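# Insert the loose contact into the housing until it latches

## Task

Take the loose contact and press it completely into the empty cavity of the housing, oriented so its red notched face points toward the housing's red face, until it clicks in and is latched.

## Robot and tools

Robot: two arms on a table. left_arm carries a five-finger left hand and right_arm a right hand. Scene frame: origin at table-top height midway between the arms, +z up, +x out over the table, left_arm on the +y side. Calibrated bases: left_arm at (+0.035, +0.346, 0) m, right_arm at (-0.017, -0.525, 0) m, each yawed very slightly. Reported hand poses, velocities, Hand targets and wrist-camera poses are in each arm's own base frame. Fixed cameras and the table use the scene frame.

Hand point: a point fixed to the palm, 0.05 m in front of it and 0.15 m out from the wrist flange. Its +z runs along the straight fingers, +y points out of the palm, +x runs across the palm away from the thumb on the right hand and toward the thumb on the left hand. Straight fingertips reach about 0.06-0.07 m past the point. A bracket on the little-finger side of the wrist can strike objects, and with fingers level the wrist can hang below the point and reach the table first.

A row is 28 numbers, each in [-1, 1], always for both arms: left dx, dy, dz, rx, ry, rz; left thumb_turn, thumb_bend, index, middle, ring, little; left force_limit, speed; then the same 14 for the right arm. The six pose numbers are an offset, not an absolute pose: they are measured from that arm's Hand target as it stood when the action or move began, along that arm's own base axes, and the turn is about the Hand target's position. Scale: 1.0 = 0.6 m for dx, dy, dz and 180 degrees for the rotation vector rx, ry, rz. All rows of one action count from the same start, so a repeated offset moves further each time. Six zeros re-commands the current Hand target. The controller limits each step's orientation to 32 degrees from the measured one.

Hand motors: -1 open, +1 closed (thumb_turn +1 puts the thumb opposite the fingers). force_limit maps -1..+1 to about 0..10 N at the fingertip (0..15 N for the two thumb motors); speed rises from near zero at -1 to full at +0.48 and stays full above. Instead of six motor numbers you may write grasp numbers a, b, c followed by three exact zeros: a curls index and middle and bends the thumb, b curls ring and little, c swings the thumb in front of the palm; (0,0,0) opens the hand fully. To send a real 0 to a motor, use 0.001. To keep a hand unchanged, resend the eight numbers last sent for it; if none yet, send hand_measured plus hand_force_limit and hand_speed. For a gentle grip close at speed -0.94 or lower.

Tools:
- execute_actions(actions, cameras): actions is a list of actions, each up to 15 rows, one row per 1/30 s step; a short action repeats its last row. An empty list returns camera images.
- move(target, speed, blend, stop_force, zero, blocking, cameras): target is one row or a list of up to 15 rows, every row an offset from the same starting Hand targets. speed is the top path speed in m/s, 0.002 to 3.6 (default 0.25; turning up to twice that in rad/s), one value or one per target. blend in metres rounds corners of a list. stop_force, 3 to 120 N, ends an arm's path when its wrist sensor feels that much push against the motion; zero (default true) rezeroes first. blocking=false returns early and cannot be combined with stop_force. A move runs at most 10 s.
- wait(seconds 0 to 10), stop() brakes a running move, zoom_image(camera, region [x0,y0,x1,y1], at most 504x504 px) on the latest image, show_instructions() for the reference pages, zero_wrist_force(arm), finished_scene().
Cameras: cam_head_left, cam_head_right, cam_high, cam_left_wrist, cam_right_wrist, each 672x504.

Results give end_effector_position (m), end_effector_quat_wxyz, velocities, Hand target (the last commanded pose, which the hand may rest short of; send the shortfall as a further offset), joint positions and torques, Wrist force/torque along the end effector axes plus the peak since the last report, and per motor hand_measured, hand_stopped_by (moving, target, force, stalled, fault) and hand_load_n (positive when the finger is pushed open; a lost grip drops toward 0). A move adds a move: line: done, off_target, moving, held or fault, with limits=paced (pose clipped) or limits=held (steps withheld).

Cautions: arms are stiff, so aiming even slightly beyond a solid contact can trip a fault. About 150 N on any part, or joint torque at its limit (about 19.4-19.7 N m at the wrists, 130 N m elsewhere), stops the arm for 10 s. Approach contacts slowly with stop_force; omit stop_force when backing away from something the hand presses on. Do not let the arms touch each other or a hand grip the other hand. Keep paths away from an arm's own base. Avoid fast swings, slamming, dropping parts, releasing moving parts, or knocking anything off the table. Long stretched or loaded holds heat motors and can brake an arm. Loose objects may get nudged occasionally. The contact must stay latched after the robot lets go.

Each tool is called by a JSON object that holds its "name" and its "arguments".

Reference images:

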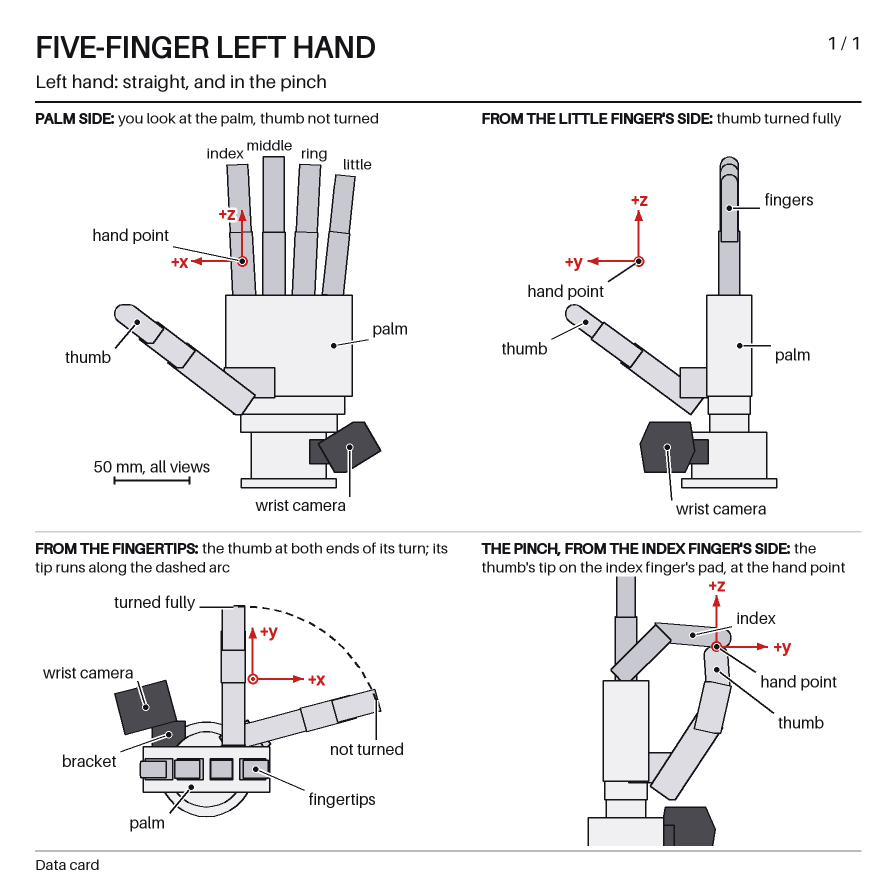

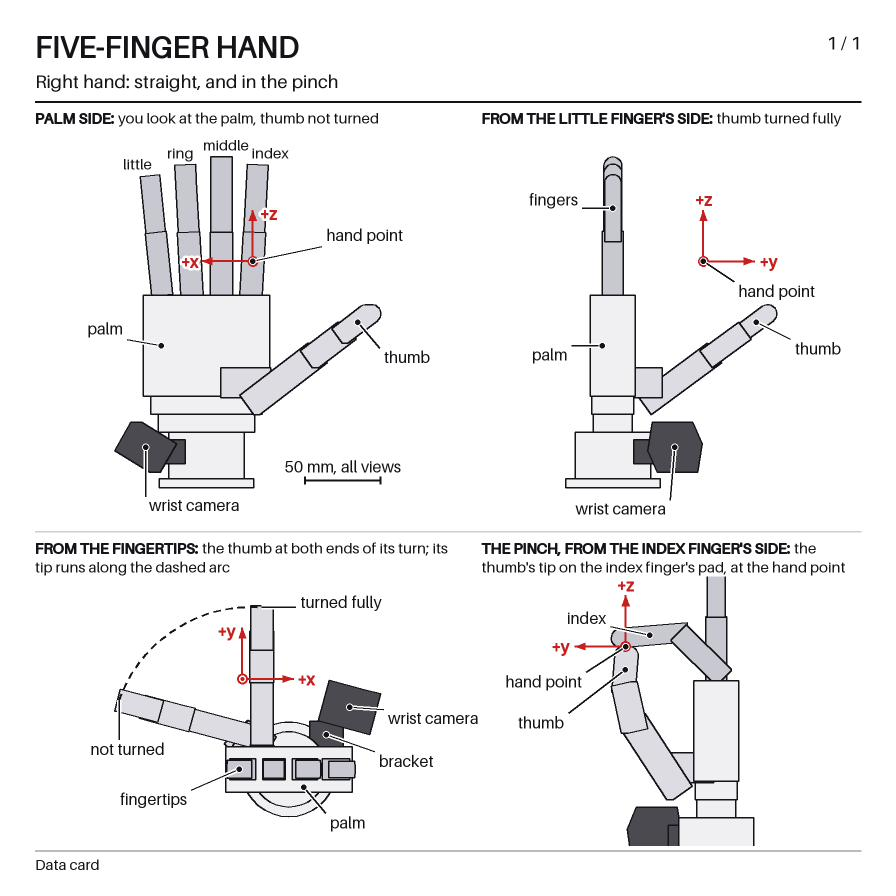

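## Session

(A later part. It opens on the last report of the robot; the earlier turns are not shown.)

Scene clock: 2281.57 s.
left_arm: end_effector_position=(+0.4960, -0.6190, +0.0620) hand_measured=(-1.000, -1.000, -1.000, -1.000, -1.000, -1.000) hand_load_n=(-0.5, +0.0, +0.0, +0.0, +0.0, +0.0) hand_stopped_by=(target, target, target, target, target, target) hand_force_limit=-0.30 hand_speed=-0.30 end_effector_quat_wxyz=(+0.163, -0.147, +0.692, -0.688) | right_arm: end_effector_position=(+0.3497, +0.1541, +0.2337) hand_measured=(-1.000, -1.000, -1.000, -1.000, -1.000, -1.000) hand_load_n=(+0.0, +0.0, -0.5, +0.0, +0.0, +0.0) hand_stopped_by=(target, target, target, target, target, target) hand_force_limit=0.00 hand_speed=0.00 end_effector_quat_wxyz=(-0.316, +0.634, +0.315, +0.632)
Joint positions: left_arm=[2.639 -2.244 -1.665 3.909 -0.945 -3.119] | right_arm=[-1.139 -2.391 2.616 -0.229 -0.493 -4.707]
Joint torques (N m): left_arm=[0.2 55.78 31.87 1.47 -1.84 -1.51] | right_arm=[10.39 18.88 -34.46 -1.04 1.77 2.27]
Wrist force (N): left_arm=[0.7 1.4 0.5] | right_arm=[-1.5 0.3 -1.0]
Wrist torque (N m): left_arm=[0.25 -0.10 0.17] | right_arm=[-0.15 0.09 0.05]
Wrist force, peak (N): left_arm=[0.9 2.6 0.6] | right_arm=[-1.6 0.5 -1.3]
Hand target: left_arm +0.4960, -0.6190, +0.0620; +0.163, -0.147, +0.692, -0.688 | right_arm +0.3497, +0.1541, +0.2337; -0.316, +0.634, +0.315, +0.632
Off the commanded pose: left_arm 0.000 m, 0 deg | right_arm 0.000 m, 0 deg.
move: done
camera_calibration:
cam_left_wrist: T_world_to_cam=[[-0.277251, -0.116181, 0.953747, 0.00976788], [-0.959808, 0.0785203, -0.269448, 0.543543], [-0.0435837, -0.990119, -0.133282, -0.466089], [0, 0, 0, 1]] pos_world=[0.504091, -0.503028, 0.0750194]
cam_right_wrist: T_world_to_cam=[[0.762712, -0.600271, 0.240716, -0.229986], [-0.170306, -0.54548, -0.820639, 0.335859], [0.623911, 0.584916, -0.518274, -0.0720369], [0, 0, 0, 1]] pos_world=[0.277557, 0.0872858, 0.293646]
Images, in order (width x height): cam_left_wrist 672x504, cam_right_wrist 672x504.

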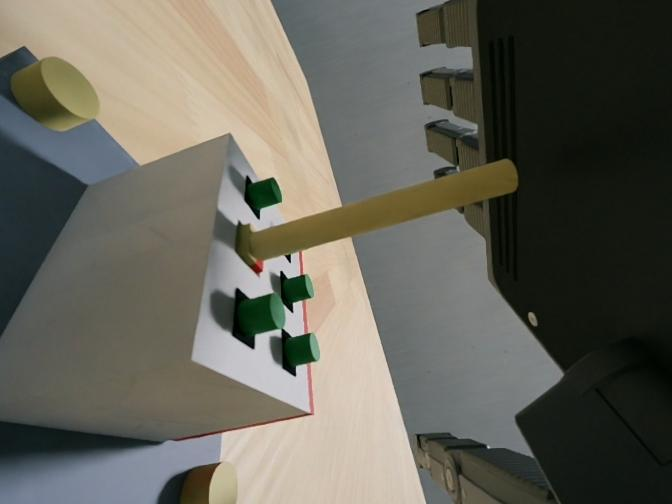

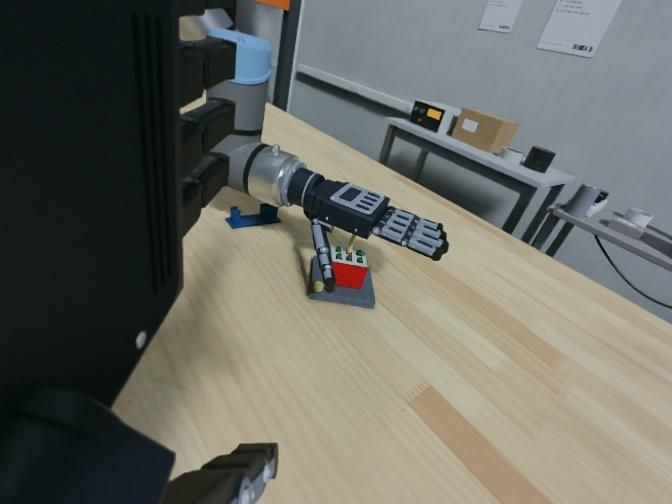

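{"name": "move", "arguments": {"target": [0,0,-0.0583,0,0,0,-1,-1,-1,-1,-1,-1,-0.3,-0.3,0,0,0,0,0,0,0,0,0,0,0,0,0,0], "speed": 0.01, "stop_force": 15, "cameras": ["cam_left_wrist","cam_right_wrist"]}}

{"name": "zoom_image", "arguments": {"camera": "cam_right_wrist", "region": [290, 180, 410, 310]}}

Scene clock: 2329.43 s.
left_arm: end_effector_position=(+0.4960, -0.6190, +0.0401) hand_measured=(-1.000, -1.000, -1.000, -1.000, -1.000, -1.000) hand_load_n=(-0.5, +0.0, +0.0, +0.0, +0.0, +0.0) hand_stopped_by=(target, target, target, target, target, target) hand_force_limit=-0.30 hand_speed=-0.30 end_effector_quat_wxyz=(+0.163, -0.147, +0.692, -0.688) | right_arm: end_effector_position=(+0.3497, +0.1541, +0.2337) hand_measured=(-1.000, -1.000, -1.000, -1.000, -1.000, -1.000) hand_load_n=(+0.0, +0.0, +0.0, +0.0, +0.0, +0.0) hand_stopped_by=(target, target, target, target, target, target) hand_force_limit=0.00 hand_speed=0.00 end_effector_quat_wxyz=(-0.316, +0.634, +0.315, +0.632)
Joint positions: left_arm=[2.639 -2.28 -1.672 3.952 -0.945 -3.119] | right_arm=[-1.139 -2.391 2.616 -0.229 -0.493 -4.707]
Joint torques (N m): left_arm=[-3.43 54.52 26.55 -1.6 -1.75 -0.1] | right_arm=[10.44 18.75 -33.72 -0.86 1.82 2.34]
Wrist force (N): left_arm=[0.8 -9.8 0.2] | right_arm=[-1.3 0.1 -1.2]
Wrist torque (N m): left_arm=[-0.46 -0.14 0.58] | right_arm=[-0.16 0.07 0.06]
Wrist force, peak (N): left_arm=[1.5 -17.5 -3.3] | right_arm=[-1.5 0.6 -1.2]
Hand target: left_arm +0.4960, -0.6190, +0.0401; +0.163, -0.147, +0.692, -0.688 (not the last commanded pose) | right_arm +0.3497, +0.1541, +0.2337; -0.316, +0.634, +0.315, +0.632
Off the commanded pose: left_arm 0.013 m, 0 deg | right_arm 0.000 m, 0 deg.
move: contact (left_arm)
camera_calibration:
cam_left_wrist: T_world_to_cam=[[-0.277342, -0.116174, 0.953722, 0.030706], [-0.959782, 0.0785315, -0.269539, 0.537639], [-0.0435838, -0.990119, -0.133282, -0.469008], [0, 0, 0, 1]] pos_world=[0.504091, -0.503028, 0.0531194]
cam_right_wrist: T_world_to_cam=[[0.762712, -0.600271, 0.240716, -0.229986], [-0.170306, -0.54548, -0.820639, 0.335859], [0.623911, 0.584916, -0.518274, -0.0720369], [0, 0, 0, 1]] pos_world=[0.277557, 0.0872858, 0.293646]
Images, in order (width x height): cam_left_wrist 672x504, cam_right_wrist 672x504.

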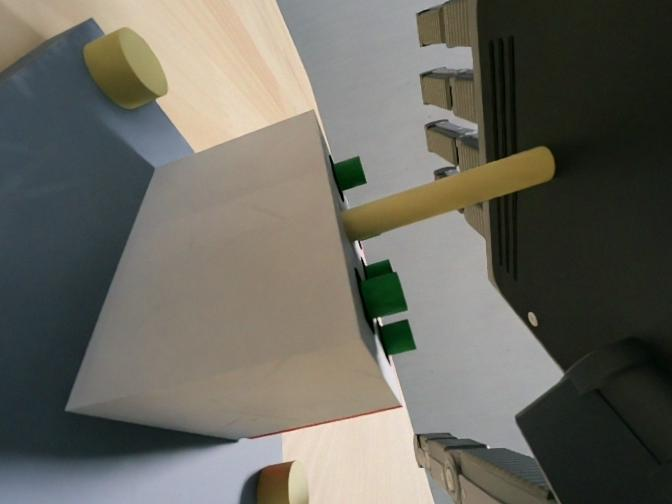

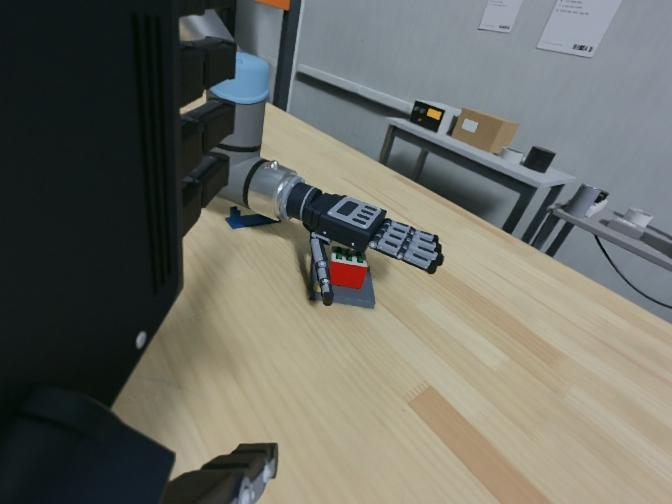

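Scaled by 3.877.

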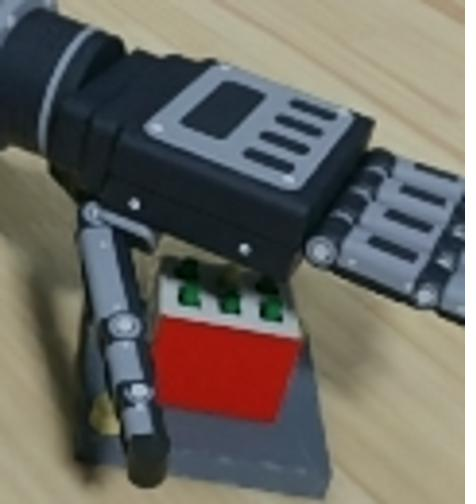

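{"name": "move", "arguments": {"target": [0,0,-0.035,0,0,0,-1,-1,-1,-1,-1,-1,-0.3,-0.3,0,0,0,0,0,0,0,0,0,0,0,0,0,0], "speed": 0.008, "stop_force": 18, "cameras": ["cam_left_wrist"]}}

Scene clock: 2361.20 s.
left_arm: end_effector_position=(+0.4961, -0.6191, +0.0394) hand_measured=(-1.000, -1.000, -1.000, -1.000, -1.000, -1.000) hand_load_n=(+0.0, +0.0, +0.0, +0.0, -0.5, +0.0) hand_stopped_by=(target, target, target, target, target, target) hand_force_limit=-0.30 hand_speed=-0.30 end_effector_quat_wxyz=(+0.163, -0.147, +0.691, -0.688) | right_arm: end_effector_position=(+0.3497, +0.1541, +0.2337) hand_measured=(-1.000, -1.000, -1.000, -1.000, -1.000, -1.000) hand_load_n=(+0.0, +0.0, +0.0, +0.0, +0.0, +0.0) hand_stopped_by=(target, target, target, target, target, target) hand_force_limit=0.00 hand_speed=0.00 end_effector_quat_wxyz=(-0.316, +0.634, +0.315, +0.632)
Joint positions: left_arm=[2.639 -2.282 -1.672 3.954 -0.945 -3.119] | right_arm=[-1.139 -2.391 2.616 -0.229 -0.493 -4.707]
Joint torques (N m): left_arm=[-3.39 45.66 4.39 -4.32 -1.84 -0.04] | right_arm=[10.96 18.67 -33.92 -0.9 1.78 2.33]
Wrist force (N): left_arm=[0.5 -25.9 -3.1] | right_arm=[-1.2 0.5 -1.1]
Wrist torque (N m): left_arm=[-1.29 -0.25 1.03] | right_arm=[-0.11 0.06 0.07]
Wrist force, peak (N): left_arm=[1.3 -34.9 -9.5] | right_arm=[-1.6 0.4 -1.3]
Hand target: left_arm +0.4961, -0.6191, +0.0394; +0.163, -0.147, +0.691, -0.688 (not the last commanded pose) | right_arm +0.3497, +0.1541, +0.2337; -0.316, +0.634, +0.315, +0.632
Off the commanded pose: left_arm 0.020 m, 0 deg | right_arm 0.000 m, 0 deg.
move: contact (left_arm)
camera_calibration:
cam_left_wrist: T_world_to_cam=[[-0.277805, -0.115881, 0.953623, 0.0317757], [-0.959653, 0.0784144, -0.270033, 0.537457], [-0.0434862, -0.990163, -0.132989, -0.469283], [0, 0, 0, 1]] pos_world=[0.504192, -0.503128, 0.0524194]
Images, in order (width x height): cam_left_wrist 672x504.

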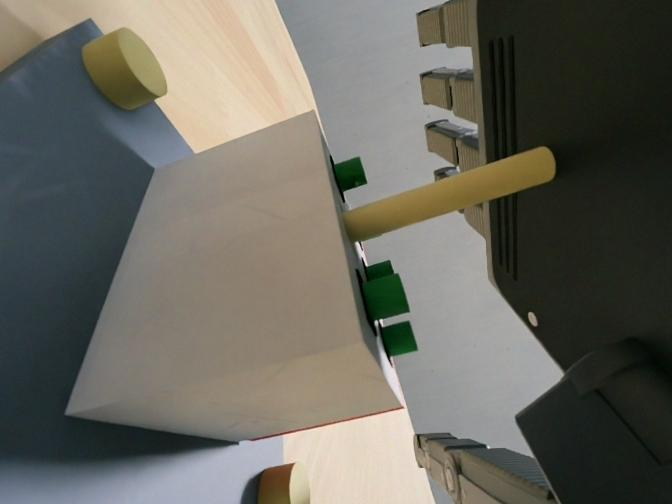

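{"name": "move", "arguments": {"target": [0,0,0.1333,0,0,0,-1,-1,-1,-1,-1,-1,-0.3,-0.3,0,0,0,0,0,0,0,0,0,0,0,0,0,0], "speed": 0.08, "cameras": ["cam_left_wrist","cam_right_wrist"]}}

{"name": "zoom_image", "arguments": {"camera": "cam_right_wrist", "region": [300, 210, 390, 310]}}

Scene clock: 2373.93 s.
left_arm: end_effector_position=(+0.4961, -0.6191, +0.1195) hand_measured=(-1.000, -1.000, -1.000, -1.000, -1.000, -1.000) hand_load_n=(-0.5, +0.0, +0.0, +0.0, +0.0, +0.0) hand_stopped_by=(target, target, target, target, target, target) hand_force_limit=-0.30 hand_speed=-0.30 end_effector_quat_wxyz=(+0.163, -0.147, +0.691, -0.688) | right_arm: end_effector_position=(+0.3497, +0.1541, +0.2337) hand_measured=(-1.000, -1.000, -1.000, -1.000, -1.000, -1.000) hand_load_n=(+0.0, +0.0, +0.0, +0.0, +0.0, +0.0) hand_stopped_by=(target, target, target, target, target, target) hand_force_limit=0.00 hand_speed=0.00 end_effector_quat_wxyz=(-0.316, +0.634, +0.315, +0.632)
Joint positions: left_arm=[2.639 -2.156 -1.634 3.791 -0.945 -3.119] | right_arm=[-1.139 -2.391 2.616 -0.229 -0.493 -4.707]
Joint torques (N m): left_arm=[-1.06 46.12 16.69 4.07 0.28 1.63] | right_arm=[11.24 17.87 -34.12 -0.82 1.78 2.35]
Wrist force (N): left_arm=[2.1 2.0 0.2] | right_arm=[-1.2 0.3 -1.0]
Wrist torque (N m): left_arm=[0.37 -0.31 0.13] | right_arm=[-0.15 0.06 0.07]
Wrist force, peak (N): left_arm=[0.6 -26.1 -2.9] | right_arm=[-1.5 0.5 -1.3]
Hand target: left_arm +0.4961, -0.6191, +0.1194; +0.163, -0.147, +0.691, -0.688 | right_arm +0.3497, +0.1541, +0.2337; -0.316, +0.634, +0.315, +0.632
Off the commanded pose: left_arm 0.000 m, 0 deg | right_arm 0.000 m, 0 deg.
move: done
camera_calibration:
cam_left_wrist: T_world_to_cam=[[-0.277892, -0.115779, 0.95361, -0.0444171], [-0.959627, 0.0783989, -0.270127, 0.559051], [-0.0434869, -0.990176, -0.132891, -0.458663], [0, 0, 0, 1]] pos_world=[0.504192, -0.503129, 0.132419]
cam_right_wrist: T_world_to_cam=[[0.762712, -0.600271, 0.240716, -0.229986], [-0.170306, -0.54548, -0.820639, 0.335859], [0.623911, 0.584916, -0.518274, -0.0720369], [0, 0, 0, 1]] pos_world=[0.277557, 0.0872858, 0.293646]
Images, in order (width x height): cam_left_wrist 672x504, cam_right_wrist 672x504.

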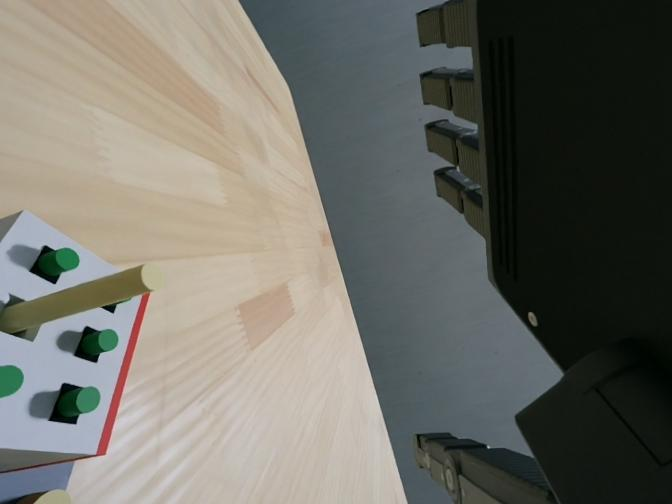

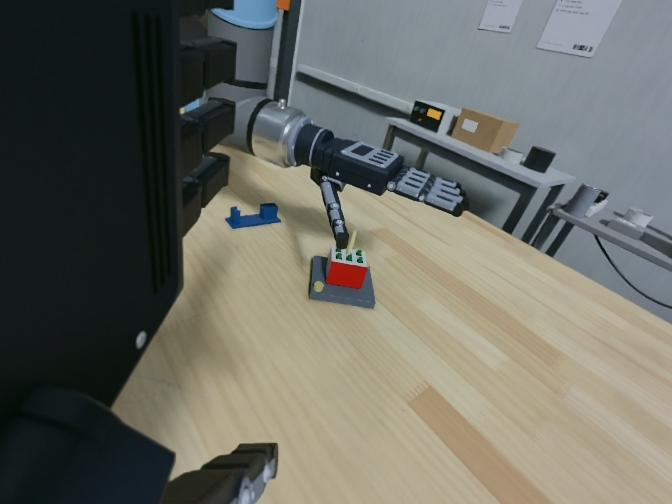

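Scaled by 5.040.

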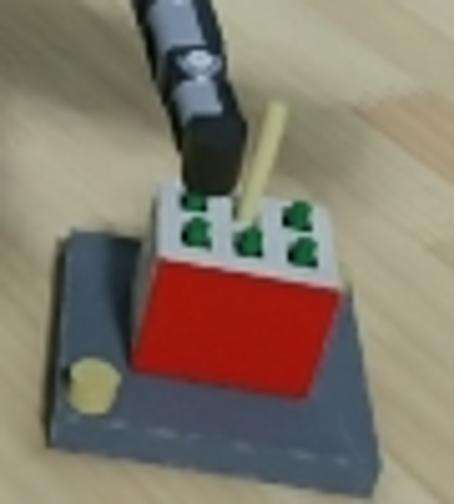

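{"name": "zoom_image", "arguments": {"camera": "cam_left_wrist", "region": [0, 200, 180, 400]}}

Scaled by 2.520.

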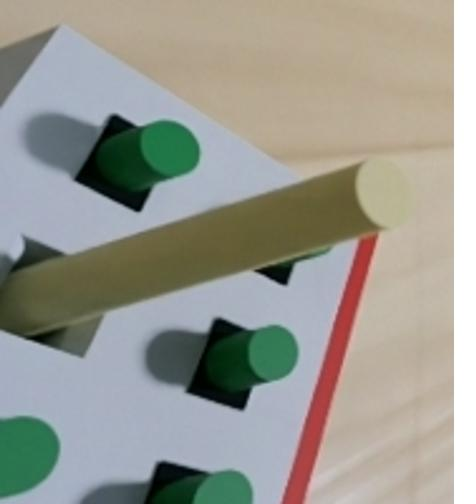

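{"name": "finished_scene", "arguments": {}}

The scene is finished: the task was done.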